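# Place wooden block centred over the square well

## Task

Four desks, each with one arm fixed to it, surround a square opening (the well) with nothing beneath it but the floor. The well's centre is at scene-frame x = 0, y = 0, and its edges are parallel to x and y. No single wooden stick spans the well. Get the wooden block resting with its centre directly above the well's centre. The block and sticks are allowed to extend over the opening, and any number of arms may be used.

## Robot and tools

ROBOTS. Four identical i2rt Big YAM arms: arm1, arm2, arm3, arm4. Each has six revolute joints, a two-finger gripper and a wrist camera (arm1_cam_wrist and so on). A room camera, cam_high, looks down on the scene. Each foot (base_link) is fixed on a desk whose top is at z=+0.720. Calibrated feet (metres, quat_wxyz): arm1 x=+0.220 y=+0.559 z=+0.745 (+0.704, +0.004, -0.006, -0.710); arm2 x=-0.516 y=+0.508 z=+0.810 (+0.689, +0.003, +0.004, -0.725); arm3 x=-0.222 y=-0.552 z=+0.727 (+0.690, +0.001, -0.001, +0.724); arm4 x=+0.523 y=-0.499 z=+0.742 (+0.713, +0.000, +0.004, +0.701). A foot points along its own +x. Reach is about 1.0 m from the joint-1 axis. The well centre is (0, 0); the floor lies far below it.

FRAME. One shared scene frame, origin on the floor, +z up, metres. The hand point sits between the finger pads, roughly 1 cm short of the tips. Fingers extend along the hand's +z; they separate along its y. hand_target is the hand pose implied by the joint targets currently held. Printed hand positions drift more at long reach; expect a centimetre or more of error.

JOINTS (radians, absolute; tolerance for done in brackets): joint1_rad -2.879 to 2.879 (±0.045), base yaw, positive counter-clockwise seen from above, 0 along the foot's +x. joint2_rad 0 to 3.141 (±0.14), shoulder, 0 is upper arm pointing back, increasing raises it then brings it forward. joint3_rad 0 to 3.019 (±0.09), elbow, 0 folded, increasing opens. joint4_rad -1.692 to 1.57 (±0.055), wrist pitch, positive tips fingers up. joint5_rad -1.57 to 1.57 (±0.03), sideways wrist swing, positive to the arm's right. joint6_rad -2.094 to 2.094 (±0.035), roll, positive clockwise viewed from behind. gripper_m 0 to 0.093 (±0.003), fingertip gap in metres.

move. Keys arm1..arm4 (each optional; an omitted arm gets nothing new) plus cameras. Each arm's object may hold: joints, a map of joint name to absolute target (units above); target, one list of 7 numbers [x, y, z, qw, qx, qy, qz], an absolute hand pose in the scene frame, metres and unit quaternion, reached along a straight line from the current hand_target; speed, top path speed in m/s, 0.002 to 0.5, default 0.25, rotation capped at twice that in rad/s, only allowed with target. When target is given, joints may contain only gripper_m. Example arm part: {"target": [x, y, z, qw, qx, qy, qz], "speed": 0.25}. All motions in a call start at once; hand paths in one call finish together, paced by the slowest. A path lasts 0.5 to 10 s (cut at 10 s); an action never exceeds 15 s. Each step the commanded pose is clamped to 100 mm and 20 degrees from the measured hand, then solved by damped IK, position before orientation. Paths ignore obstacles and other arms, hands lag and overshoot, especially near full stretch. Joint moves can swing wide because joints move at different rates. Unknown keys make a call invalid; out-of-range values get it refused, and a refusal or stop cancels the remaining move, wait and finished_scene calls of that reply. An empty move returns full state and images.

wait: seconds 0 to 10, plus optional cameras; commands nothing. zoom_image: camera name and region [x0, y0, x1, y1] in pixels, origin top-left, at most 504 by 504, only on the latest images. finished_scene: scene, the current scene number; irreversible, so call it only when the block sits at rest correctly without help. cameras: list of names, or "all"; [] for none.

RESULTS. move line: each moved arm with done or its worst status, e.g. arm2 time_out. joint_status and hand_status give outcomes. off_target: stopped short, may still be pushing. time_out: each joint holds a target near where it stopped (within 0.375, 0.375, 0.113, 0.225, 0.075, 0.3 rad for joints 1 to 6) and keeps pushing; send the reported position to relax it. "joint command not followed" or "pose unreachable": a self/inter-arm collision check withheld the command; named joints then show not_followed and may keep retrying. on_its_own lists uncommanded behaviour; its "held at" is the target, not the reading. Arms in "as last shown" were not commanded and show "not commanded". The pictures line orders the images, which may trail state slightly. Joint velocities in rad/s (gripper m/s); "within noise" means still. Torques (N m, joint order, gravity included, offset per arm; numbers 3 and 4 wrap at ±28) hint at contact loosely.

GRIPPER. Gripping a rigid part at full force reads up to 0.005 m under its width (some read up to 0.002 wider). Empty and shut reads 0.000 to 0.003. Commanding about 0.005 below the touch reading gives full force (50 to 64 N per pad). To release, command well above the reading.

CAMERAS. Intrinsics and T_world_to_cam were supplied per camera (504x504, OpenCV pinhole plus radial); cam_high sits near (0.247, 0.012, 2.017) looking down. Calibration may be off by a few millimetres and degrees; wrist camera poses follow reported joints.

AVOID. Hard contact between arms (including one gripper closing on another's fingers) or hard pushing into fixed things. Letting the block or sticks drop down the well or leave the work area. Releasing parts while moving. Long stretched holds or pushing at unreachable poses: motors heat, MOTOR HOT appears at 85 °C, and at 100 °C an OVER-TEMPERATURE FAULT drops the arm for 30 to 60 s; resend targets marked limit_stop_at_motor_heat afterwards. Loose objects may get an occasional brief shove. The scene keeps running while you think, holding the last command.

Each tool is called after "Call:" as a command line: name --argument value for each argument, lists and objects as JSON in quotes; but a table of rows of numbers goes row by row, as --pt "numbers of a row", without its own name.

## Session

Call:
move

Scene clock: 0.00 s.
Joint torques (N m): no reading
Heat: arm1: hottest joint3_rad 24 °C; arm2: hottest joint1_rad 25 °C; arm3: hottest joint1_rad 27 °C; arm4: hottest joint3_rad 25 °C.
Joint velocities: within noise
arm1.joint_positions: joint1_rad=-0.286 joint2_rad=+0.588 joint3_rad=+1.321 joint4_rad=-1.348 joint5_rad=+0.082 joint6_rad=-0.479 gripper_m=+0.09396
arm1.joint_status: not commanded
arm1.hand: x=+0.1314 y=+0.3441 z=+1.2536 quat_wxyz=(-0.150, -0.584, -0.669, +0.434) (m; scene frame)
arm1.hand_target: x=+0.1319 y=+0.3462 z=+1.2644 quat_wxyz=(-0.155, -0.581, -0.664, +0.444) (m; scene frame)
arm1.hand_status: not commanded
arm2.joint_positions: joint1_rad=+0.272 joint2_rad=+0.618 joint3_rad=+1.395 joint4_rad=-1.193 joint5_rad=-0.118 joint6_rad=-0.488 gripper_m=+0.09396
arm2.joint_status: not commanded
arm2.hand: x=-0.4406 y=+0.2626 z=+1.3810 quat_wxyz=(-0.368, -0.322, -0.776, +0.399) (m; scene frame)
arm2.hand_target: x=-0.4413 y=+0.2656 z=+1.3903 quat_wxyz=(-0.372, -0.319, -0.771, +0.406) (m; scene frame)
arm2.hand_status: not commanded
arm3.joint_positions: joint1_rad=+0.137 joint2_rad=+0.553 joint3_rad=+1.385 joint4_rad=-1.349 joint5_rad=+0.247 joint6_rad=+0.314 gripper_m=+0.09396
arm3.joint_status: not commanded
arm3.hand: x=-0.2177 y=-0.3452 z=+1.2767 quat_wxyz=(-0.347, +0.519, -0.685, -0.375) (m; scene frame)
arm3.hand_target: x=-0.2172 y=-0.3480 z=+1.2880 quat_wxyz=(-0.352, +0.514, -0.681, -0.386) (m; scene frame)
arm3.hand_status: not commanded
arm4.joint_positions: joint1_rad=+0.175 joint2_rad=+0.589 joint3_rad=+1.407 joint4_rad=-1.365 joint5_rad=-0.170 joint6_rad=+0.012 gripper_m=+0.09396
arm4.joint_status: not commanded
arm4.hand: x=+0.4639 y=-0.2876 z=+1.2896 quat_wxyz=(-0.255, +0.684, -0.538, -0.422) (m; scene frame)
arm4.hand_target: x=+0.4643 y=-0.2902 z=+1.2985 quat_wxyz=(-0.261, +0.681, -0.534, -0.428) (m; scene frame)
arm4.hand_status: not commanded
pictures: arm1_cam_wrist, arm2_cam_wrist, arm3_cam_wrist, arm4_cam_wrist, cam_high

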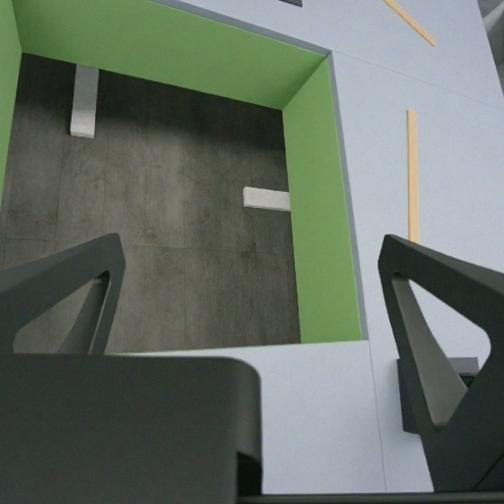

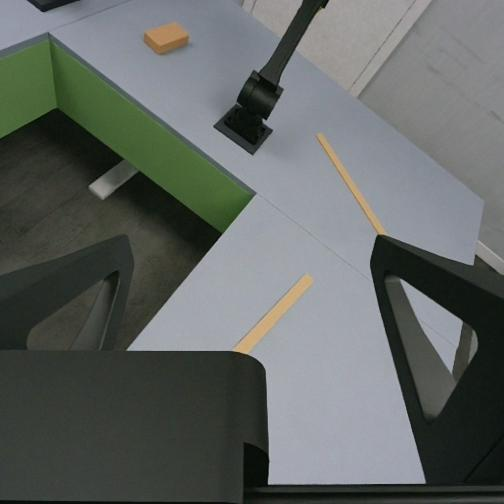

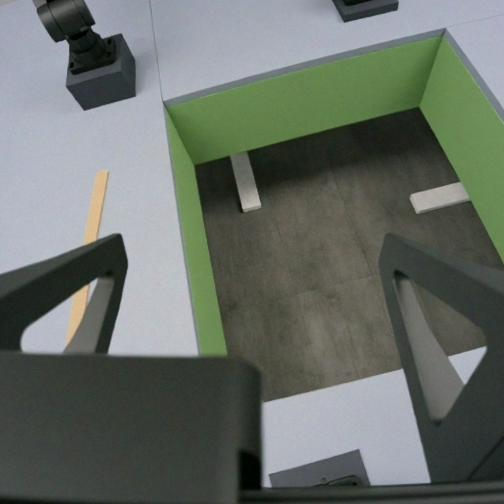

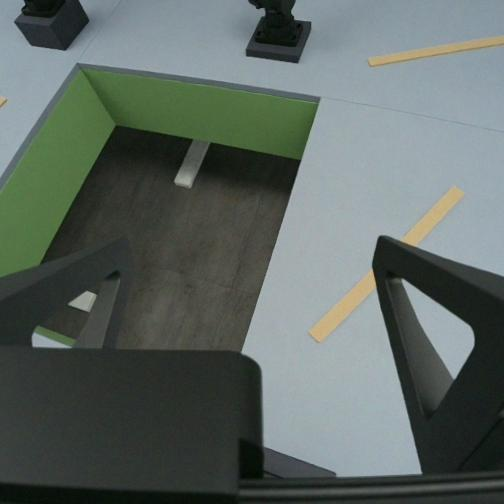

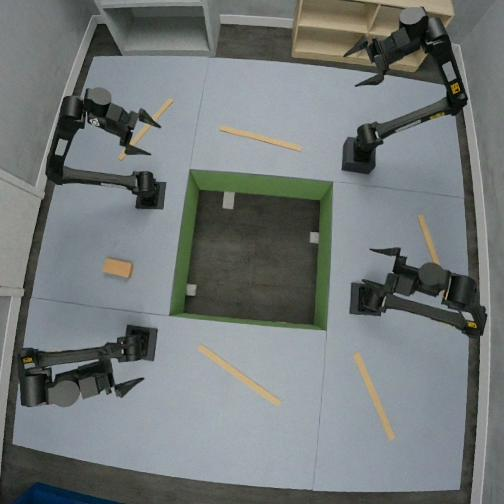

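Call:
zoom_image --camera "cam_high" --region '[150, 320, 420, 490]'

Call:
zoom_image --camera "cam_high" --region '[90, 80, 340, 200]'

Call:
zoom_image --camera "cam_high" --region '[80, 150, 480, 350]'

Call:
zoom_image --camera "arm1_cam_wrist" --region '[250, 0, 504, 300]'

Call:
zoom_image --camera "arm4_cam_wrist" --region '[250, 0, 504, 350]'

Call:
zoom_image --camera "arm2_cam_wrist" --region '[100, 0, 504, 380]'

Scaled by 1.867 from the camera's 504x504 image, which has a finer 720x720 frame.

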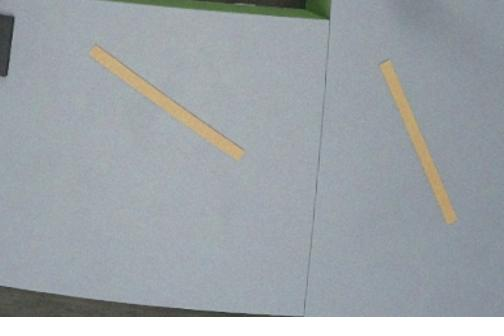

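Scaled by 2.016 from the camera's 504x504 image, which has a finer 720x720 frame.

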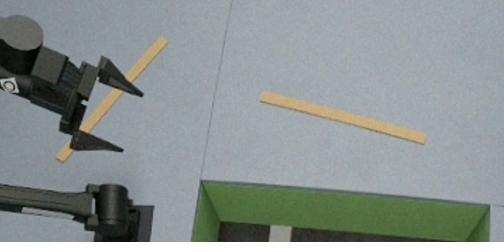

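Scaled by 1.260 from the camera's 504x504 image, which has a finer 720x720 frame.

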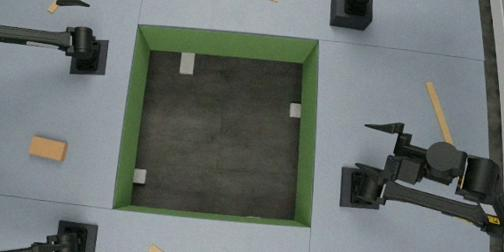

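Scaled by 1.680 from the camera's 504x504 image, which has a finer 720x720 frame.

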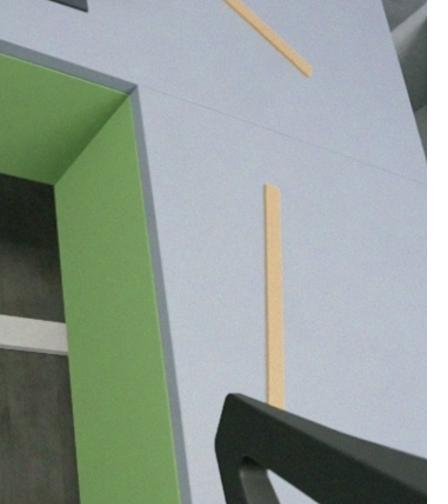

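Scaled by 1.440 from the camera's 504x504 image, which has a finer 720x720 frame.

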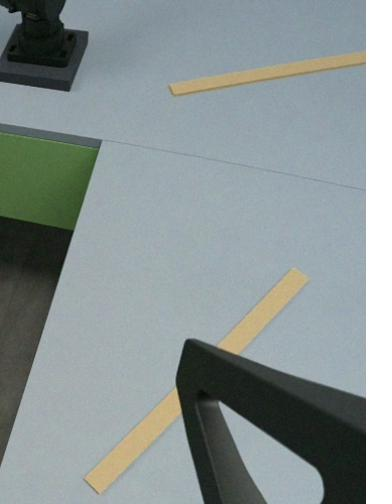

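Scaled by 1.248 from the camera's 504x504 image, which has a finer 720x720 frame.

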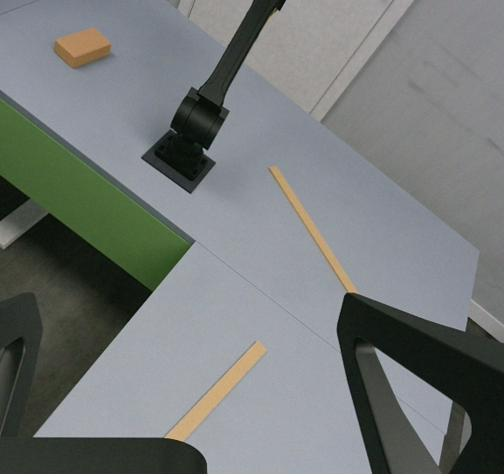

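Call:
move --arm1 '{"joints":{"joint1_rad":1.73,"joint5_rad":0,"joint6_rad":0,"gripper_m":0.07}}' --arm2 '{"joints":{"joint1_rad":-0.09,"joint5_rad":0,"joint6_rad":0,"gripper_m":0.07}}' --arm3 '{"joints":{"joint1_rad":1.767,"joint5_rad":0,"joint6_rad":0,"gripper_m":0.07}}' --arm4 '{"joints":{"joint1_rad":-0.166,"joint5_rad":0,"joint6_rad":0,"gripper_m":0.07}}' --cameras '["cam_high"]'

Scene clock: 9.23 s.
Joint torques (N m): arm1=[0.38 1.2 8.72 2.1 -0.04 0.03] | arm2=[-1.08 0.15 10.76 2.13 0.08 0.21] | arm3=[0.85 1.44 9.11 1.51 -0.04 -0.02] | arm4=[-0.5 2.96 7.16 1.68 0.03 -0.09]
Heat: arm1: hottest joint3_rad 25 °C; arm2: hottest joint1_rad 25 °C; arm3: hottest joint1_rad 27 °C; arm4: hottest joint3_rad 26 °C.
move: arm1 done; arm2 done; arm3 done; arm4 done
Joint velocities: within noise
arm1.joint_positions: joint1_rad=+1.721 joint2_rad=+0.588 joint3_rad=+1.321 joint4_rad=-1.348 joint5_rad=+0.001 joint6_rad=-0.011 gripper_m=+0.07012
arm1.joint_status: all done
arm1.hand: x=+0.4412 y=+0.5924 z=+1.2571 quat_wxyz=(-0.465, +0.068, -0.882, -0.028) (m; scene frame)
arm1.hand_target: x=+0.4386 y=+0.5943 z=+1.2679 quat_wxyz=(-0.476, +0.067, -0.876, -0.034) (m; scene frame)
arm1.hand_status: not commanded
arm2.joint_positions: joint1_rad=-0.079 joint2_rad=+0.618 joint3_rad=+1.395 joint4_rad=-1.193 joint5_rad=-0.002 joint6_rad=-0.011 gripper_m=+0.07011
arm2.joint_status: all done
arm2.hand: x=-0.5478 y=+0.2531 z=+1.3806 quat_wxyz=(-0.355, -0.628, -0.559, +0.409) (m; scene frame)
arm2.hand_target: x=-0.5503 y=+0.2565 z=+1.3899 quat_wxyz=(-0.360, -0.630, -0.548, +0.416) (m; scene frame)
arm2.hand_status: not commanded
arm3.joint_positions: joint1_rad=+1.760 joint2_rad=+0.553 joint3_rad=+1.385 joint4_rad=-1.349 joint5_rad=+0.001 joint6_rad=+0.013 gripper_m=+0.07011
arm3.joint_status: all done
arm3.hand: x=-0.4248 y=-0.6012 z=+1.2735 quat_wxyz=(+0.061, +0.859, +0.097, -0.499) (m; scene frame)
arm3.hand_target: x=-0.4218 y=-0.6022 z=+1.2850 quat_wxyz=(+0.062, +0.851, +0.105, -0.510) (m; scene frame)
arm3.hand_status: not commanded
arm4.joint_positions: joint1_rad=-0.158 joint2_rad=+0.589 joint3_rad=+1.407 joint4_rad=-1.365 joint5_rad=-0.003 joint6_rad=+0.012 gripper_m=+0.07010
arm4.joint_status: all done
arm4.hand: x=+0.5644 y=-0.2815 z=+1.2877 quat_wxyz=(-0.369, +0.557, -0.673, -0.318) (m; scene frame)
arm4.hand_target: x=+0.5660 y=-0.2844 z=+1.2966 quat_wxyz=(-0.380, +0.554, -0.668, -0.319) (m; scene frame)
arm4.hand_status: not commanded
pictures: cam_high

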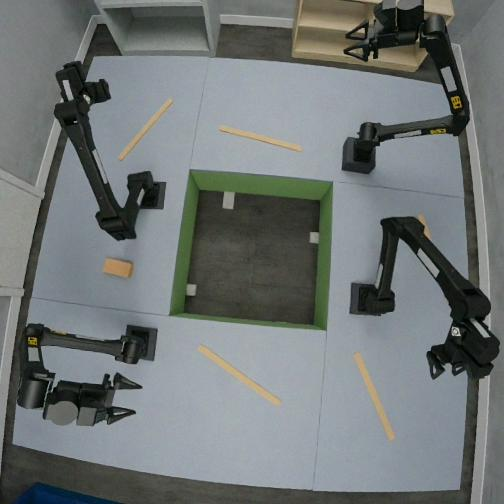

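Call:
move --arm1 '{"target":[0.654,0.617,0.88,0,-0.2377,0.9713,0]}' --arm2 '{"target":[-0.585,0.018,0.88,0,0.7771,0.6293,0]}' --arm3 '{"target":[-0.592,-0.663,0.88,0,-0.9668,0.2554,0]}' --arm4 '{"target":[0.597,-0.042,0.88,0,-0.4955,0.8686,0]}'

Scene clock: 13.23 s.
Joint torques (N m): arm1=[0.26 -11.87 10.96 0.51 0.02 -0.23] | arm2=[-1.85 -15.97 12.25 -0.02 -0.1 0.14] | arm3=[-0.26 -8.88 10.95 0.28 0 0.2] | arm4=[-0.62 -9.99 9.17 0.06 -0.14 0.2]
Heat: arm1: hottest joint3_rad 26 °C; arm2: hottest joint1_rad 25 °C; arm3: hottest joint1_rad 27 °C; arm4: hottest joint3_rad 26 °C.
move: arm1 off_target; arm2 off_target; arm3 off_target; arm4 off_target
Joint velocities: within noise
arm1.joint_positions: joint1_rad=+1.702 joint2_rad=+1.546 joint3_rad=+1.152 joint4_rad=-1.229 joint5_rad=-0.006 joint6_rad=-0.338 gripper_m=+0.07012
arm1.joint_status: not commanded
arm1.hand: x=+0.6348 y=+0.6113 z=+0.8669 quat_wxyz=(+0.019, +0.228, -0.973, -0.003) (m; scene frame)
arm1.hand_target: x=+0.6531 y=+0.6170 z=+0.8802 quat_wxyz=(+0.000, +0.238, -0.971, +0.000) (m; scene frame)
arm1.hand_status: off_target (0.024 m and 2.5 deg from the pose sent, 0.434 m and 58.4 deg at the start)
arm2.joint_positions: joint1_rad=-0.079 joint2_rad=+1.710 joint3_rad=+1.232 joint4_rad=-1.086 joint5_rad=+0.000 joint6_rad=+0.058 gripper_m=+0.07011
arm2.joint_status: not commanded
arm2.hand: x=-0.5786 y=+0.0294 z=+0.8783 quat_wxyz=(+0.002, -0.770, -0.638, +0.000) (m; scene frame)
arm2.hand_target: x=-0.5850 y=+0.0184 z=+0.8800 quat_wxyz=(+0.000, -0.777, -0.629, +0.000) (m; scene frame)
arm2.hand_status: off_target (0.013 m and 1.3 deg from the pose sent, 0.554 m and 65.8 deg at the start)
arm3.joint_positions: joint1_rad=+1.822 joint2_rad=+1.387 joint3_rad=+1.051 joint4_rad=-1.278 joint5_rad=+0.000 joint6_rad=+0.795 gripper_m=+0.07011
arm3.joint_status: not commanded
arm3.hand: x=-0.5756 y=-0.6605 z=+0.8680 quat_wxyz=(-0.012, +0.969, -0.245, +0.018) (m; scene frame)
arm3.hand_target: x=-0.5915 y=-0.6628 z=+0.8802 quat_wxyz=(+0.000, +0.967, -0.255, +0.000) (m; scene frame)
arm3.hand_status: off_target (0.021 m and 2.8 deg from the pose sent, 0.432 m and 72.6 deg at the start)
arm4.joint_positions: joint1_rad=-0.131 joint2_rad=+1.578 joint3_rad=+1.235 joint4_rad=-1.246 joint5_rad=+0.008 joint6_rad=+0.366 gripper_m=+0.07009
arm4.joint_status: not commanded
arm4.hand: x=+0.5920 y=-0.0557 z=+0.8713 quat_wxyz=(+0.007, +0.504, -0.863, +0.010) (m; scene frame)
arm4.hand_target: x=+0.5970 y=-0.0425 z=+0.8801 quat_wxyz=(+0.000, +0.496, -0.869, +0.000) (m; scene frame)
arm4.hand_status: off_target (0.017 m and 1.8 deg from the pose sent, 0.474 m and 61.3 deg at the start)
pictures: arm1_cam_wrist, arm2_cam_wrist, arm3_cam_wrist, arm4_cam_wrist, cam_high
camera_calibration:
arm1_cam_wrist: T_world_to_cam=[[0.449195, -0.893119, -0.0237019, 0.282039], [-0.702224, -0.369337, 0.608664, 0.147132], [-0.552363, -0.256765, -0.793074, 1.32313], [0, 0, 0, 1]] pos_world=[0.707478, 0.645969, 0.966473]
arm2_cam_wrist: T_world_to_cam=[[-0.982472, 0.186375, -0.00351019, -0.569598], [0.150649, 0.804956, 0.573891, -0.435287], [0.109784, 0.563304, -0.818924, 0.886405], [0, 0, 0, 1]] pos_world=[-0.591352, -0.0427701, 0.973706]
arm3_cam_wrist: T_world_to_cam=[[0.467744, 0.883432, 0.0276343, 0.829401], [0.694492, -0.386687, 0.606757, -0.378448], [0.546715, -0.264615, -0.794407, 0.951689], [0, 0, 0, 1]] pos_world=[-0.645421, -0.627229, 0.962735]
arm4_cam_wrist: T_world_to_cam=[[0.8726, -0.488436, -0.000291889, -0.54169], [-0.394282, -0.704746, 0.589809, -0.313503], [-0.28829, -0.514552, -0.807543, 0.974807], [0, 0, 0, 1]] pos_world=[0.630097, 0.0160686, 0.971947]

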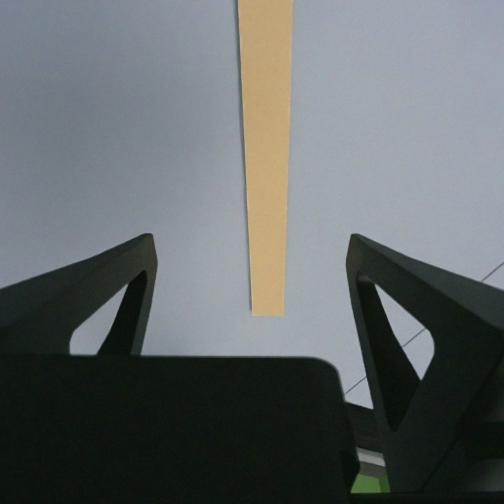

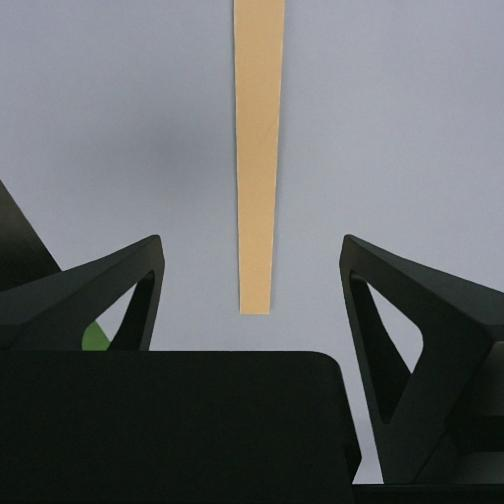

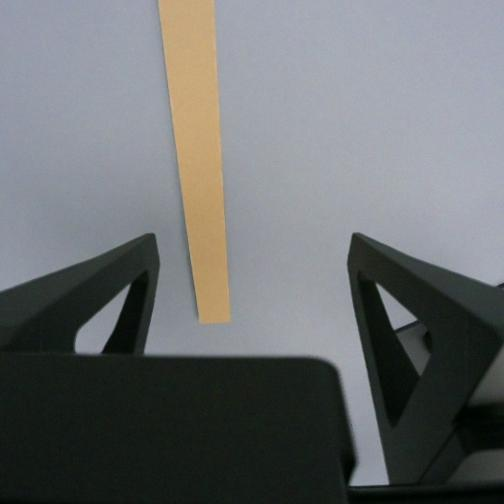

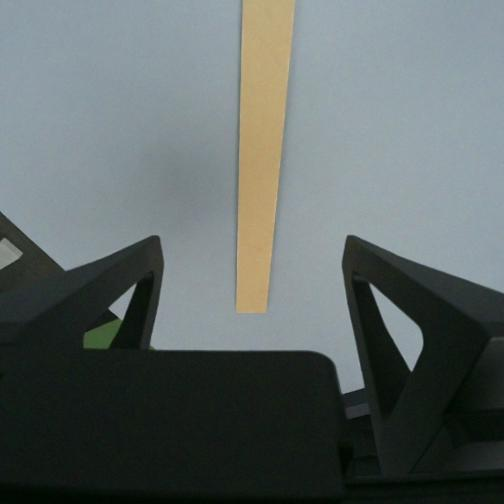

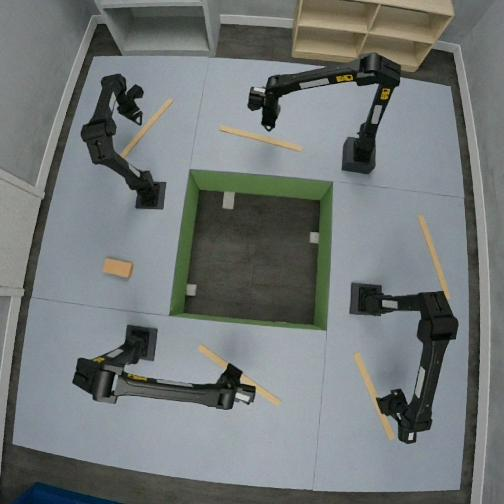

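Call:
move --arm1 '{"target":[0.664,0.619,0.773,0,-0.2453,0.9694,0]}' --arm2 '{"target":[-0.5915,0.0006,0.762,0,0.7716,0.6361,0]}' --arm3 '{"target":[-0.614,-0.6875,0.772,0,-0.9701,0.2428,0]}' --arm4 '{"target":[0.6105,-0.028,0.769,0,-0.4909,0.8712,0]}'

Scene clock: 16.27 s.
Joint torques (N m): arm1=[0.32 -13.39 6.83 0.99 0.01 -0.23] | arm2=[-1.79 -17.44 8.8 1.07 -0.09 -0.04] | arm3=[0.79 -9.82 7.58 0.38 0.02 0.19] | arm4=[-0.67 -11.22 6.24 0.68 -0.14 0.05]
Heat: arm1: hottest joint3_rad 26 °C; arm2: hottest joint1_rad 25 °C; arm3: hottest joint1_rad 27 °C; arm4: hottest joint3_rad 26 °C.
move: arm1 done; arm2 off_target; arm3 done; arm4 done
Joint velocities: within noise
arm1.joint_positions: joint1_rad=+1.703 joint2_rad=+1.706 joint3_rad=+1.084 joint4_rad=-0.964 joint5_rad=-0.006 joint6_rad=-0.352 gripper_m=+0.07012
arm1.joint_status: not commanded
arm1.hand: x=+0.6625 y=+0.6149 z=+0.7768 quat_wxyz=(+0.001, +0.235, -0.972, -0.001) (m; scene frame)
arm1.hand_target: x=+0.6639 y=+0.6190 z=+0.7729 quat_wxyz=(+0.000, +0.245, -0.969, +0.000) (m; scene frame)
arm1.hand_status: done (0.006 m and 1.2 deg from the pose sent, 0.099 m and 3.0 deg at the start)
arm2.joint_positions: joint1_rad=-0.087 joint2_rad=+1.924 joint3_rad=+1.212 joint4_rad=-0.851 joint5_rad=-0.001 joint6_rad=+0.056 gripper_m=+0.07011
arm2.joint_status: not commanded
arm2.hand: x=-0.5856 y=+0.0058 z=+0.7704 quat_wxyz=(+0.001, -0.772, -0.636, +0.000) (m; scene frame)
arm2.hand_target: x=-0.5915 y=+0.0009 z=+0.7622 quat_wxyz=(+0.000, -0.772, -0.636, +0.000) (m; scene frame)
arm2.hand_status: off_target (0.012 m and 0.1 deg from the pose sent, 0.121 m and 0.3 deg at the start)
arm3.joint_positions: joint1_rad=+1.849 joint2_rad=+1.584 joint3_rad=+0.989 joint4_rad=-0.986 joint5_rad=+0.000 joint6_rad=+0.811 gripper_m=+0.07011
arm3.joint_status: not commanded
arm3.hand: x=-0.6090 y=-0.6826 z=+0.7722 quat_wxyz=(-0.004, +0.971, -0.240, +0.005) (m; scene frame)
arm3.hand_target: x=-0.6139 y=-0.6874 z=+0.7720 quat_wxyz=(+0.000, +0.970, -0.243, +0.000) (m; scene frame)
arm3.hand_status: done (0.007 m and 0.8 deg from the pose sent, 0.107 m and 2.5 deg at the start)
arm4.joint_positions: joint1_rad=-0.157 joint2_rad=+1.748 joint3_rad=+1.162 joint4_rad=-0.990 joint5_rad=+0.008 joint6_rad=+0.366 gripper_m=+0.07009
arm4.joint_status: not commanded
arm4.hand: x=+0.6068 y=-0.0336 z=+0.7710 quat_wxyz=(+0.003, +0.493, -0.870, +0.005) (m; scene frame)
arm4.hand_target: x=+0.6106 y=-0.0280 z=+0.7692 quat_wxyz=(+0.000, +0.491, -0.871, +0.000) (m; scene frame)
arm4.hand_status: done (0.007 m and 0.8 deg from the pose sent, 0.108 m and 2.3 deg at the start)
pictures: arm1_cam_wrist, arm2_cam_wrist, arm3_cam_wrist, arm4_cam_wrist, cam_high
camera_calibration:
arm1_cam_wrist: T_world_to_cam=[[0.462864, -0.886359, -0.0111346, 0.247644], [-0.718571, -0.38254, 0.580791, 0.263295], [-0.519049, -0.260826, -0.813976, 1.26461], [0, 0, 0, 1]] pos_world=[0.730966, 0.650066, 0.8792]
arm2_cam_wrist: T_world_to_cam=[[-0.981539, 0.191221, -0.00387465, -0.571673], [0.154587, 0.805103, 0.572636, -0.350064], [0.112619, 0.561466, -0.819801, 0.814536], [0, 0, 0, 1]] pos_world=[-0.598737, -0.0661808, 0.866002]
arm3_cam_wrist: T_world_to_cam=[[0.457705, 0.889086, 0.00564923, 0.881937], [0.716624, -0.372666, 0.589551, -0.269263], [0.526267, -0.265792, -0.807711, 0.885023], [0, 0, 0, 1]] pos_world=[-0.676465, -0.649231, 0.868605]
arm4_cam_wrist: T_world_to_cam=[[0.859827, -0.510564, -0.00475894, -0.533402], [-0.41353, -0.701821, 0.580034, -0.213713], [-0.299484, -0.496761, -0.814578, 0.922269], [0, 0, 0, 1]] pos_world=[0.646461, 0.0358225, 0.872683]

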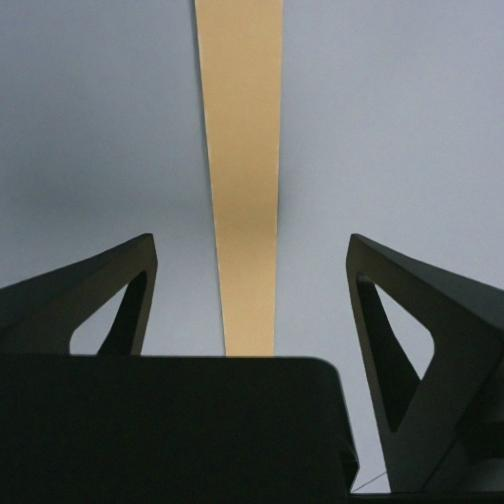

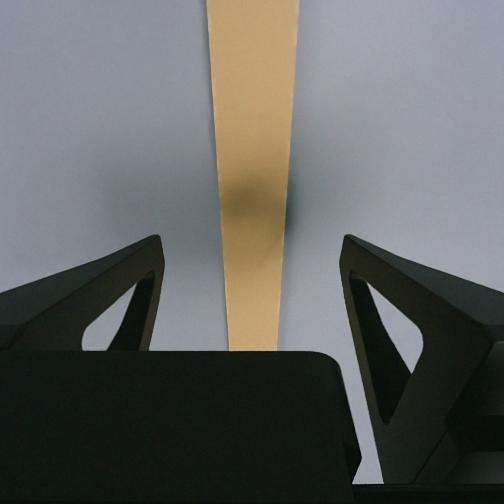

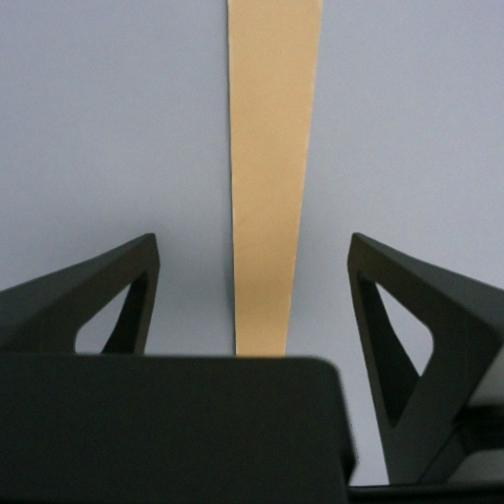

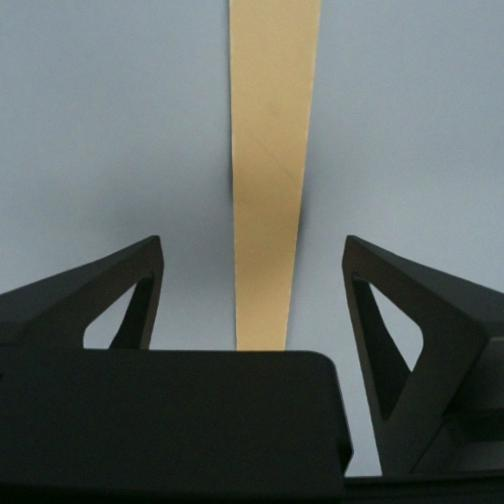

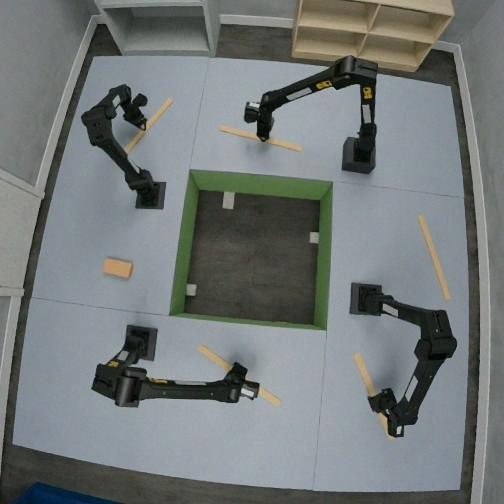

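Call:
move --arm1 '{"target":[0.662,0.619,0.734,0,-0.2453,0.9694,0],"speed":0.08}' --arm2 '{"target":[-0.5915,0.0006,0.730,0,0.7716,0.6361,0],"speed":0.08}' --arm3 '{"target":[-0.612,-0.6875,0.738,0,-0.9701,0.2428,0],"speed":0.08}' --arm4 '{"target":[0.6105,-0.028,0.736,0,-0.4909,0.8712,0],"speed":0.08}' --cameras '["arm1_cam_wrist","arm3_cam_wrist"]'

Scene clock: 17.73 s.
Joint torques (N m): arm1=[0.32 -13.16 6 0.98 0.01 -0.22] | arm2=[-1.03 -17.85 7.45 1.2 -0.13 -0.03] | arm3=[0.85 -9.82 6.58 0.42 0.03 0.21] | arm4=[-0.56 -10.81 5.33 0.64 -0.15 0.05]
Heat: arm1: hottest joint3_rad 26 °C; arm2: hottest joint1_rad 25 °C; arm3: hottest joint1_rad 27 °C; arm4: hottest joint3_rad 27 °C.
move: arm1 done; arm2 off_target; arm3 done; arm4 done
Joint velocities: within noise
arm1.joint_positions: joint1_rad=+1.704 joint2_rad=+1.762 joint3_rad=+1.048 joint4_rad=-0.860 joint5_rad=-0.006 joint6_rad=-0.352 gripper_m=+0.07012
arm1.joint_status: not commanded
arm1.hand: x=+0.6645 y=+0.6153 z=+0.7421 quat_wxyz=(-0.005, +0.236, -0.972, +0.000) (m; scene frame)
arm1.hand_target: x=+0.6617 y=+0.6189 z=+0.7341 quat_wxyz=(+0.000, +0.245, -0.969, +0.000) (m; scene frame)
arm1.hand_status: done (0.009 m and 1.3 deg from the pose sent, 0.043 m and 1.2 deg at the start)
arm2.joint_positions: joint1_rad=-0.087 joint2_rad=+1.974 joint3_rad=+1.212 joint4_rad=-0.780 joint5_rad=-0.001 joint6_rad=+0.056 gripper_m=+0.07011
arm2.joint_status: not commanded
arm2.hand: x=-0.5868 y=-0.0024 z=+0.7462 quat_wxyz=(-0.006, -0.772, -0.636, +0.008) (m; scene frame)
arm2.hand_target: x=-0.5913 y=+0.0011 z=+0.7304 quat_wxyz=(+0.000, -0.772, -0.636, +0.000) (m; scene frame)
arm2.hand_status: off_target (0.017 m and 1.1 deg from the pose sent, 0.041 m and 0.2 deg at the start)
arm3.joint_positions: joint1_rad=+1.851 joint2_rad=+1.634 joint3_rad=+0.954 joint4_rad=-0.890 joint5_rad=+0.000 joint6_rad=+0.813 gripper_m=+0.07011
arm3.joint_status: not commanded
arm3.hand: x=-0.6111 y=-0.6839 z=+0.7423 quat_wxyz=(-0.001, +0.971, -0.240, +0.000) (m; scene frame)
arm3.hand_target: x=-0.6120 y=-0.6875 z=+0.7381 quat_wxyz=(+0.000, +0.970, -0.243, +0.000) (m; scene frame)
arm3.hand_status: done (0.006 m and 0.4 deg from the pose sent, 0.035 m and 0.8 deg at the start)
arm4.joint_positions: joint1_rad=-0.157 joint2_rad=+1.793 joint3_rad=+1.140 joint4_rad=-0.908 joint5_rad=+0.007 joint6_rad=+0.366 gripper_m=+0.07009
arm4.joint_status: not commanded
arm4.hand: x=+0.6075 y=-0.0288 z=+0.7436 quat_wxyz=(-0.002, +0.493, -0.870, +0.000) (m; scene frame)
arm4.hand_target: x=+0.6105 y=-0.0281 z=+0.7362 quat_wxyz=(+0.000, +0.491, -0.871, +0.000) (m; scene frame)
arm4.hand_status: done (0.008 m and 0.4 deg from the pose sent, 0.036 m and 0.8 deg at the start)
pictures: arm1_cam_wrist, arm3_cam_wrist
camera_calibration:
arm1_cam_wrist: T_world_to_cam=[[0.463738, -0.885946, -0.00687206, 0.242752], [-0.72521, -0.384036, 0.571479, 0.297382], [-0.508938, -0.260033, -0.820588, 1.2352], [0, 0, 0, 1]] pos_world=[0.731729, 0.650462, 0.845308]
arm3_cam_wrist: T_world_to_cam=[[0.45803, 0.888931, -0.00317759, 0.890862], [0.723267, -0.370587, 0.582709, -0.240181], [0.51681, -0.269196, -0.812675, 0.857303], [0, 0, 0, 1]] pos_world=[-0.67739, -0.65014, 0.839495]

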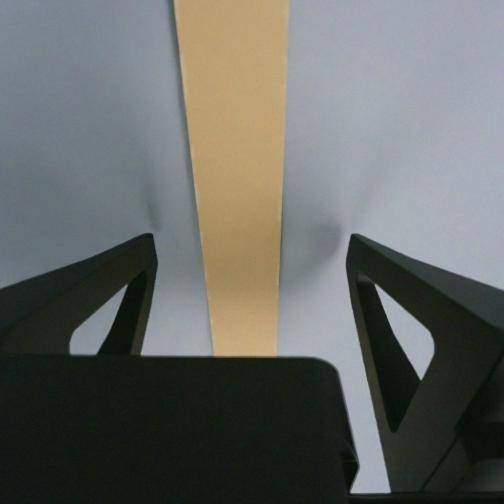

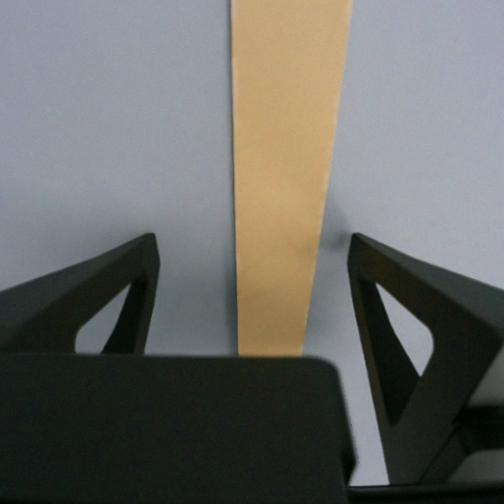

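Call:
move --arm1 '{"target":[0.660,0.619,0.726,0,-0.2453,0.9694,0],"speed":0.06}' --arm2 '{"target":[-0.5913,0.004,0.716,0,0.7716,0.6361,0],"speed":0.06}' --arm3 '{"target":[-0.6085,-0.6805,0.729,0,-0.9701,0.2428,0],"speed":0.06}' --arm4 '{"target":[0.6105,-0.030,0.727,0,-0.4909,0.8712,0],"speed":0.06}'

Scene clock: 19.20 s.
Joint torques (N m): arm1=[0.32 -12.86 5.75 1.01 0.01 -0.21] | arm2=[-1.03 -17.44 6.76 1.16 -0.14 -0.04] | arm3=[-0.21 -9.52 5.19 0.65 0.1 0.09] | arm4=[-0.67 -10.46 4.94 0.69 -0.12 0.03]
Heat: arm1: hottest joint3_rad 26 °C; arm2: hottest joint1_rad 25 °C; arm3: hottest joint1_rad 27 °C; arm4: hottest joint3_rad 27 °C.
move: arm1 off_target; arm2 off_target; arm3 off_target; arm4 off_target
Joint velocities: within noise
arm1.joint_positions: joint1_rad=+1.704 joint2_rad=+1.769 joint3_rad=+1.039 joint4_rad=-0.838 joint5_rad=-0.006 joint6_rad=-0.352 gripper_m=+0.07012
arm1.joint_status: not commanded
arm1.hand: x=+0.6646 y=+0.6155 z=+0.7365 quat_wxyz=(-0.009, +0.236, -0.972, +0.000) (m; scene frame)
arm1.hand_target: x=+0.6599 y=+0.6188 z=+0.7263 quat_wxyz=(+0.000, +0.245, -0.969, +0.000) (m; scene frame)
arm1.hand_status: off_target (0.012 m and 1.5 deg from the pose sent, 0.017 m and 1.3 deg at the start)
arm2.joint_positions: joint1_rad=-0.087 joint2_rad=+1.986 joint3_rad=+1.204 joint4_rad=-0.747 joint5_rad=-0.001 joint6_rad=+0.055 gripper_m=+0.07010
arm2.joint_status: not commanded
arm2.hand: x=-0.5871 y=-0.0039 z=+0.7379 quat_wxyz=(-0.010, -0.771, -0.636, +0.012) (m; scene frame)
arm2.hand_target: x=-0.5910 y=+0.0047 z=+0.7168 quat_wxyz=(+0.000, -0.772, -0.636, +0.000) (m; scene frame)
arm2.hand_status: off_target (0.024 m and 1.8 deg from the pose sent, 0.031 m and 1.1 deg at the start)
arm3.joint_positions: joint1_rad=+1.851 joint2_rad=+1.634 joint3_rad=+0.946 joint4_rad=-0.868 joint5_rad=-0.002 joint6_rad=+0.813 gripper_m=+0.07009
arm3.joint_status: not commanded
arm3.hand: x=-0.6126 y=-0.6848 z=+0.7400 quat_wxyz=(+0.004, +0.971, -0.240, -0.006) (m; scene frame)
arm3.hand_target: x=-0.6083 y=-0.6806 z=+0.7294 quat_wxyz=(+0.000, +0.970, -0.243, +0.000) (m; scene frame)
arm3.hand_status: off_target (0.012 m and 0.9 deg from the pose sent, 0.014 m and 0.3 deg at the start)
arm4.joint_positions: joint1_rad=-0.157 joint2_rad=+1.796 joint3_rad=+1.133 joint4_rad=-0.885 joint5_rad=+0.006 joint6_rad=+0.366 gripper_m=+0.07009
arm4.joint_status: not commanded
arm4.hand: x=+0.6080 y=-0.0272 z=+0.7403 quat_wxyz=(-0.006, +0.493, -0.870, -0.006) (m; scene frame)
arm4.hand_target: x=+0.6104 y=-0.0304 z=+0.7273 quat_wxyz=(+0.000, +0.491, -0.871, +0.000) (m; scene frame)
arm4.hand_status: off_target (0.014 m and 1.0 deg from the pose sent, 0.017 m and 0.4 deg at the start)
pictures: arm1_cam_wrist, arm2_cam_wrist, arm3_cam_wrist, arm4_cam_wrist, cam_high
camera_calibration:
arm1_cam_wrist: T_world_to_cam=[[0.464161, -0.885739, -0.00465794, 0.240787], [-0.728711, -0.384851, 0.566454, 0.307194], [-0.503523, -0.259531, -0.82408, 1.22937], [0, 0, 0, 1]] pos_world=[0.73111, 0.65056, 0.840212]
arm2_cam_wrist: T_world_to_cam=[[-0.981642, 0.190646, -0.00569653, -0.570103], [0.156733, 0.823323, 0.545504, -0.302044], [0.108688, 0.534597, -0.838089, 0.804667], [0, 0, 0, 1]] pos_world=[-0.599755, -0.0728053, 0.835901]
arm3_cam_wrist: T_world_to_cam=[[0.457851, 0.888904, -0.0149025, 0.900835], [0.730887, -0.366811, 0.575546, -0.22548], [0.506139, -0.274406, -0.817633, 0.849509], [0, 0, 0, 1]] pos_world=[-0.677617, -0.650354, 0.837786]
arm4_cam_wrist: T_world_to_cam=[[0.859394, -0.511074, -0.0156533, -0.523009], [-0.416313, -0.717167, 0.558886, -0.174011], [-0.296858, -0.473787, -0.829096, 0.910622], [0, 0, 0, 1]] pos_world=[0.647354, 0.0393496, 0.844059]

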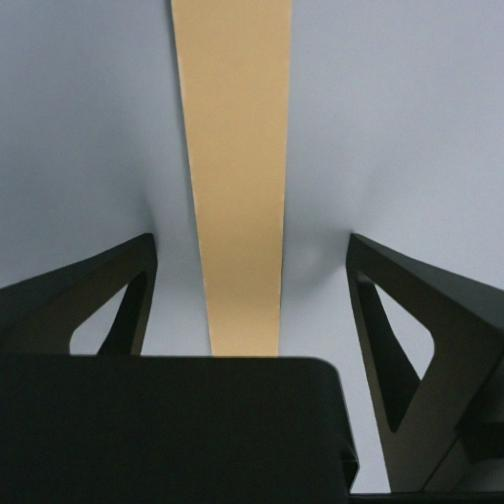

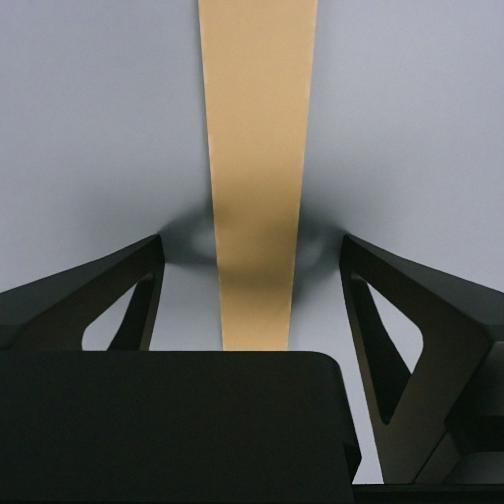

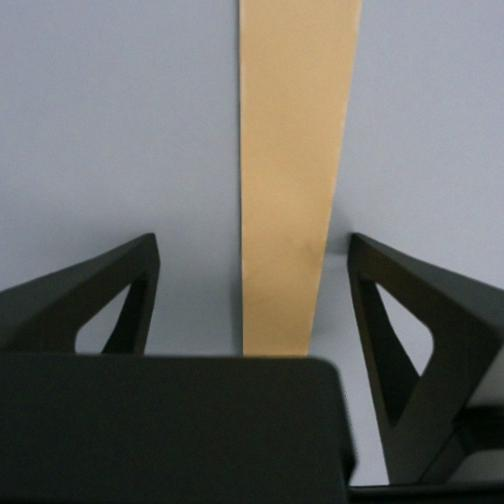

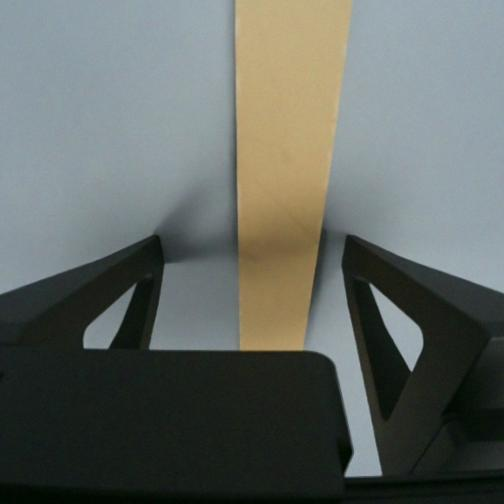

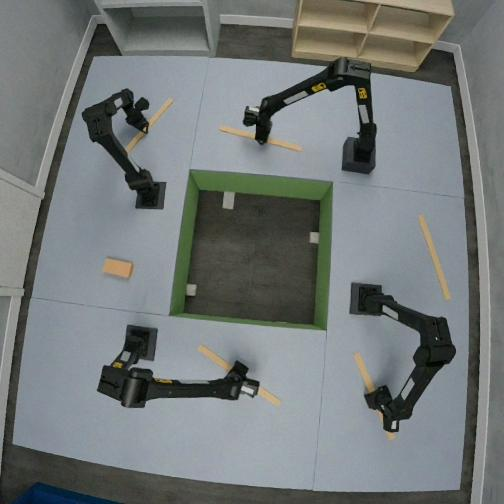

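Call:
move --arm1 '{"joints":{"gripper_m":0.022}}' --arm2 '{"joints":{"gripper_m":0.022}}' --arm3 '{"joints":{"gripper_m":0.022}}' --arm4 '{"joints":{"gripper_m":0.022}}'

Scene clock: 20.33 s.
Joint torques (N m): arm1=[0.32 -12.92 5.75 0.99 0 -0.2] | arm2=[-0.67 -16.73 6.61 1.13 -0.14 0] | arm3=[-0.21 -9.52 5.29 0.32 0.23 0.09] | arm4=[-0.79 -10.4 4.92 0.7 -0.09 0.03]
Heat: arm1: hottest joint3_rad 26 °C; arm2: hottest joint1_rad 25 °C; arm3: hottest joint1_rad 27 °C; arm4: hottest joint3_rad 27 °C.
move: arm1 off_target; arm2 off_target; arm3 off_target; arm4 off_target
Joint velocities: within noise
arm1.joint_positions: joint1_rad=+1.705 joint2_rad=+1.769 joint3_rad=+1.039 joint4_rad=-0.837 joint5_rad=-0.006 joint6_rad=-0.352 gripper_m=+0.02618
arm1.joint_status: gripper_m off_target (ended at +0.02621, target +0.02200)
arm1.hand: x=+0.6647 y=+0.6158 z=+0.7365 quat_wxyz=(-0.009, +0.237, -0.972, +0.000) (m; scene frame)
arm1.hand_target: x=+0.6599 y=+0.6190 z=+0.7263 quat_wxyz=(+0.000, +0.245, -0.969, +0.000) (m; scene frame)
arm1.hand_status: not commanded
arm2.joint_positions: joint1_rad=-0.090 joint2_rad=+1.986 joint3_rad=+1.204 joint4_rad=-0.746 joint5_rad=-0.001 joint6_rad=+0.055 gripper_m=+0.02826
arm2.joint_status: gripper_m off_target (ended at +0.02829, target +0.02200)
arm2.hand: x=-0.5889 y=-0.0041 z=+0.7380 quat_wxyz=(-0.010, -0.772, -0.635, +0.013) (m; scene frame)
arm2.hand_target: x=-0.5911 y=+0.0048 z=+0.7168 quat_wxyz=(+0.000, -0.772, -0.636, +0.000) (m; scene frame)
arm2.hand_status: not commanded
arm3.joint_positions: joint1_rad=+1.851 joint2_rad=+1.634 joint3_rad=+0.945 joint4_rad=-0.858 joint5_rad=-0.006 joint6_rad=+0.813 gripper_m=+0.02675
arm3.joint_status: gripper_m off_target (ended at +0.02677, target +0.02200)
arm3.hand: x=-0.6142 y=-0.6859 z=+0.7397 quat_wxyz=(+0.008, +0.971, -0.240, -0.009) (m; scene frame)
arm3.hand_target: x=-0.6083 y=-0.6806 z=+0.7294 quat_wxyz=(+0.000, +0.970, -0.243, +0.000) (m; scene frame)
arm3.hand_status: not commanded
arm4.joint_positions: joint1_rad=-0.157 joint2_rad=+1.797 joint3_rad=+1.133 joint4_rad=-0.884 joint5_rad=+0.006 joint6_rad=+0.366 gripper_m=+0.02728
arm4.joint_status: gripper_m off_target (ended at +0.02731, target +0.02200)
arm4.hand: x=+0.6079 y=-0.0269 z=+0.7400 quat_wxyz=(-0.006, +0.493, -0.870, -0.006) (m; scene frame)
arm4.hand_target: x=+0.6104 y=-0.0305 z=+0.7273 quat_wxyz=(+0.000, +0.491, -0.871, +0.000) (m; scene frame)
arm4.hand_status: not commanded
pictures: arm1_cam_wrist, arm2_cam_wrist, arm3_cam_wrist, arm4_cam_wrist, cam_high
camera_calibration:
arm1_cam_wrist: T_world_to_cam=[[0.465494, -0.88504, -0.00444588, 0.239535], [-0.728344, -0.385923, 0.566196, 0.307994], [-0.502822, -0.260323, -0.824259, 1.22963], [0, 0, 0, 1]] pos_world=[0.731108, 0.650961, 0.840212]
arm2_cam_wrist: T_world_to_cam=[[-0.981069, 0.193573, -0.00571332, -0.571504], [0.159348, 0.823671, 0.544219, -0.299186], [0.110052, 0.533007, -0.838923, 0.806318], [0, 0, 0, 1]] pos_world=[-0.601748, -0.0727141, 0.835997]
arm3_cam_wrist: T_world_to_cam=[[0.457635, 0.888826, -0.0236224, 0.908904], [0.735071, -0.363256, 0.572464, -0.217242], [0.500241, -0.279344, -0.819589, 0.844143], [0, 0, 0, 1]] pos_world=[-0.678532, -0.650966, 0.837684]
arm4_cam_wrist: T_world_to_cam=[[0.859407, -0.511021, -0.0166423, -0.522006], [-0.415921, -0.717662, 0.558543, -0.173632], [-0.297371, -0.473094, -0.829309, 0.91084], [0, 0, 0, 1]] pos_world=[0.647256, 0.0395474, 0.843661]

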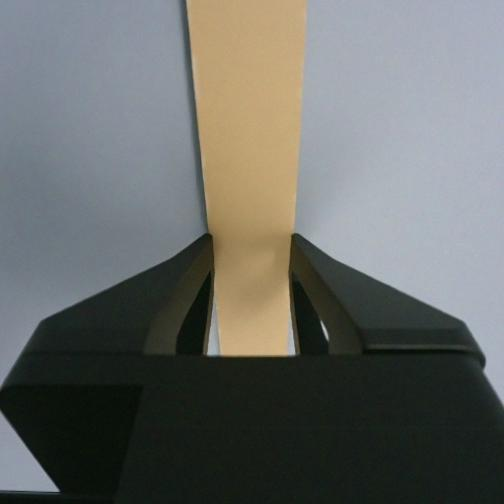

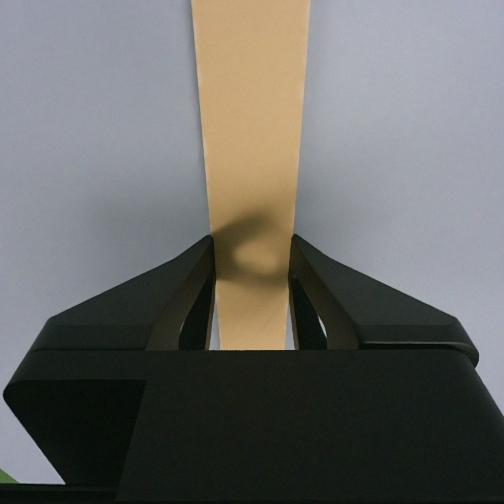

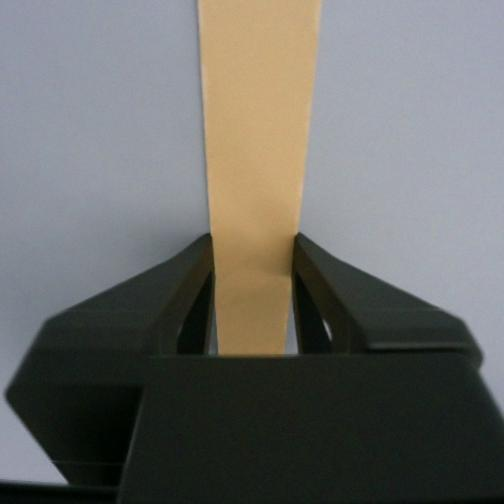

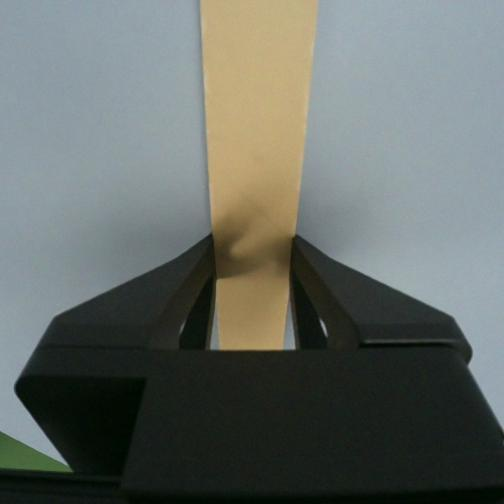

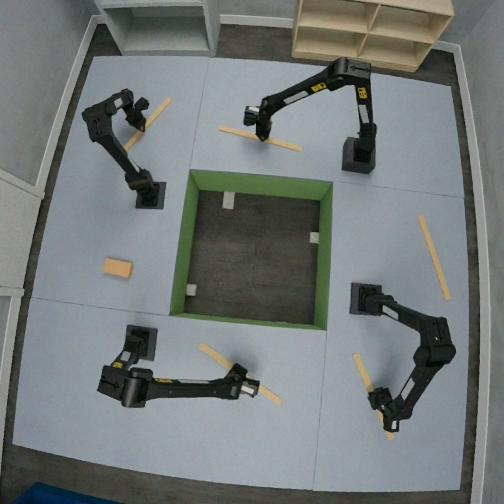

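Call:
move --arm1 '{"target":[0.655,0.618,0.87,0,-0.2453,0.9694,0],"speed":0.15}' --arm2 '{"target":[-0.588,0.015,0.87,0,0.7716,0.6361,0],"speed":0.15}' --arm3 '{"target":[-0.608,-0.680,0.87,0,-0.9701,0.2428,0],"speed":0.15}' --arm4 '{"target":[0.610,-0.030,0.87,0,-0.4909,0.8712,0],"speed":0.15}'

Scene clock: 26.10 s.
Joint torques (N m): arm1=[0.15 -13.39 10.82 0.29 0.01 -0.23] | arm2=[-0.56 -19.66 11.85 -0.01 -0.08 -0.03] | arm3=[-0.26 -10.7 11.49 -0.43 0.14 0.08] | arm4=[-0.44 -11.75 9.06 -0.31 -0.08 0.06]
Heat: arm1: hottest joint3_rad 27 °C; arm2: hottest joint2_rad 26 °C; arm3: hottest joint1_rad 27 °C; arm4: hottest joint3_rad 27 °C.
move: arm1 off_target; arm2 off_target; arm3 off_target; arm4 off_target
Joint velocities: within noise
arm1.joint_positions: joint1_rad=+1.705 joint2_rad=+1.573 joint3_rad=+1.138 joint4_rad=-1.196 joint5_rad=-0.006 joint6_rad=-0.352 gripper_m=+0.02618
arm1.joint_status: not commanded
arm1.hand: x=+0.6369 y=+0.6128 z=+0.8509 quat_wxyz=(+0.023, +0.237, -0.971, -0.003) (m; scene frame)
arm1.hand_target: x=+0.6541 y=+0.6180 z=+0.8703 quat_wxyz=(+0.000, +0.245, -0.969, +0.000) (m; scene frame)
arm1.hand_status: off_target (0.027 m and 2.8 deg from the pose sent, 0.134 m and 1.4 deg at the start)
arm2.joint_positions: joint1_rad=-0.090 joint2_rad=+1.761 joint3_rad=+1.231 joint4_rad=-1.065 joint5_rad=-0.001 joint6_rad=+0.055 gripper_m=+0.02826
arm2.joint_status: not commanded
arm2.hand: x=-0.5838 y=+0.0289 z=+0.8542 quat_wxyz=(+0.012, -0.772, -0.635, -0.012) (m; scene frame)
arm2.hand_target: x=-0.5880 y=+0.0156 z=+0.8700 quat_wxyz=(+0.000, -0.772, -0.636, +0.000) (m; scene frame)
arm2.hand_status: off_target (0.022 m and 2.0 deg from the pose sent, 0.133 m and 1.9 deg at the start)
arm3.joint_positions: joint1_rad=+1.851 joint2_rad=+1.465 joint3_rad=+1.074 joint4_rad=-1.232 joint5_rad=-0.003 joint6_rad=+0.813 gripper_m=+0.02675
arm3.joint_status: not commanded
arm3.hand: x=-0.5910 y=-0.6778 z=+0.8473 quat_wxyz=(-0.014, +0.970, -0.240, +0.023) (m; scene frame)
arm3.hand_target: x=-0.6070 y=-0.6797 z=+0.8699 quat_wxyz=(+0.000, +0.970, -0.243, +0.000) (m; scene frame)
arm3.hand_status: off_target (0.028 m and 3.1 deg from the pose sent, 0.131 m and 1.4 deg at the start)
arm4.joint_positions: joint1_rad=-0.157 joint2_rad=+1.636 joint3_rad=+1.259 joint4_rad=-1.219 joint5_rad=+0.006 joint6_rad=+0.366 gripper_m=+0.02728
arm4.joint_status: not commanded
arm4.hand: x=+0.6057 y=-0.0421 z=+0.8544 quat_wxyz=(+0.010, +0.493, -0.870, +0.013) (m; scene frame)
arm4.hand_target: x=+0.6100 y=-0.0306 z=+0.8700 quat_wxyz=(+0.000, +0.491, -0.871, +0.000) (m; scene frame)
arm4.hand_status: off_target (0.020 m and 1.8 deg from the pose sent, 0.130 m and 1.0 deg at the start)
pictures: arm1_cam_wrist, arm2_cam_wrist, arm3_cam_wrist, arm4_cam_wrist, cam_high
camera_calibration:
arm1_cam_wrist: T_world_to_cam=[[0.464232, -0.885308, -0.0267924, 0.270361], [-0.691185, -0.381023, 0.614072, 0.154386], [-0.553851, -0.266554, -0.788795, 1.31533], [0, 0, 0, 1]] pos_world=[0.709697, 0.648784, 0.949967]
arm2_cam_wrist: T_world_to_cam=[[-0.981005, 0.193968, -0.00242216, -0.575029], [0.153868, 0.78568, 0.599192, -0.439476], [0.118127, 0.587438, -0.800601, 0.856067], [0, 0, 0, 1]] pos_world=[-0.59761, -0.0460619, 0.947306]
arm3_cam_wrist: T_world_to_cam=[[0.457414, 0.888647, 0.0328374, 0.84552], [0.692884, -0.379308, 0.613219, -0.363307], [0.557391, -0.257743, -0.78923, 0.945765], [0, 0, 0, 1]] pos_world=[-0.662184, -0.645411, 0.941448]
arm4_cam_wrist: T_world_to_cam=[[0.859425, -0.511261, 0.000564927, -0.540794], [-0.41098, -0.690195, 0.595589, -0.282889], [-0.304112, -0.512097, -0.803289, 0.978149], [0, 0, 0, 1]] pos_world=[0.645977, 0.0291713, 0.954527]

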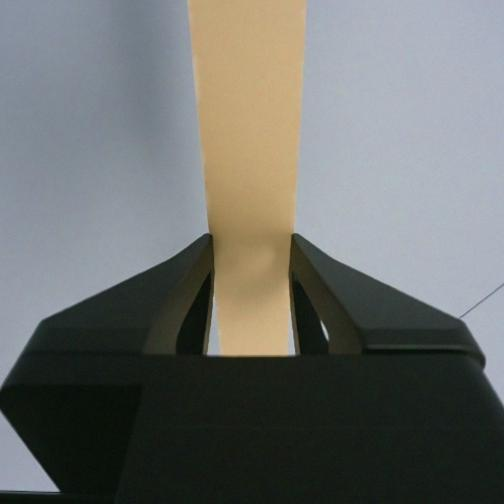

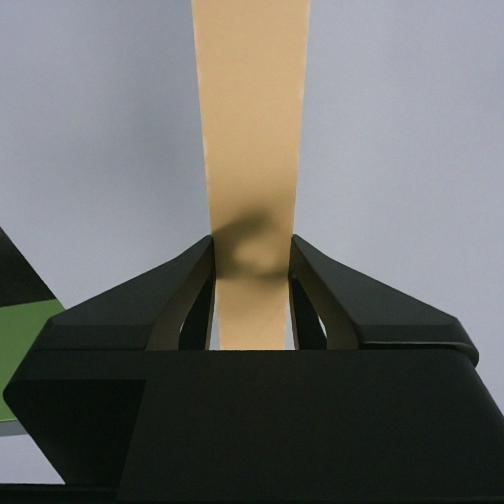

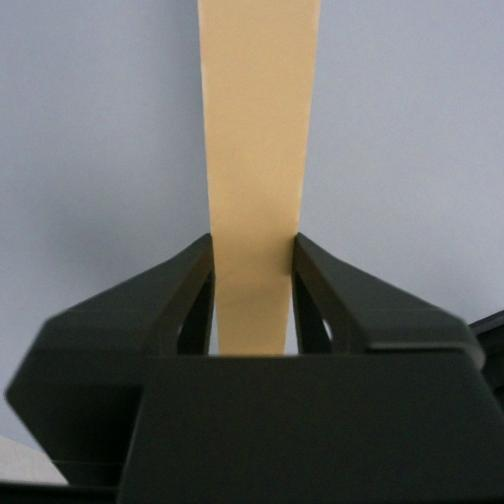

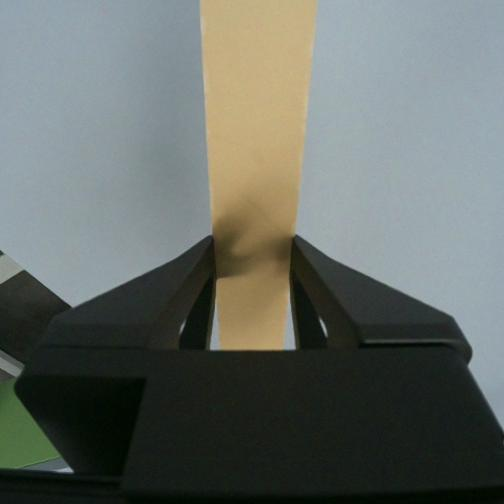

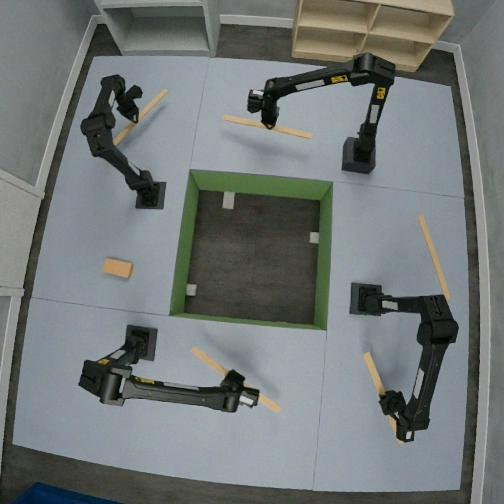

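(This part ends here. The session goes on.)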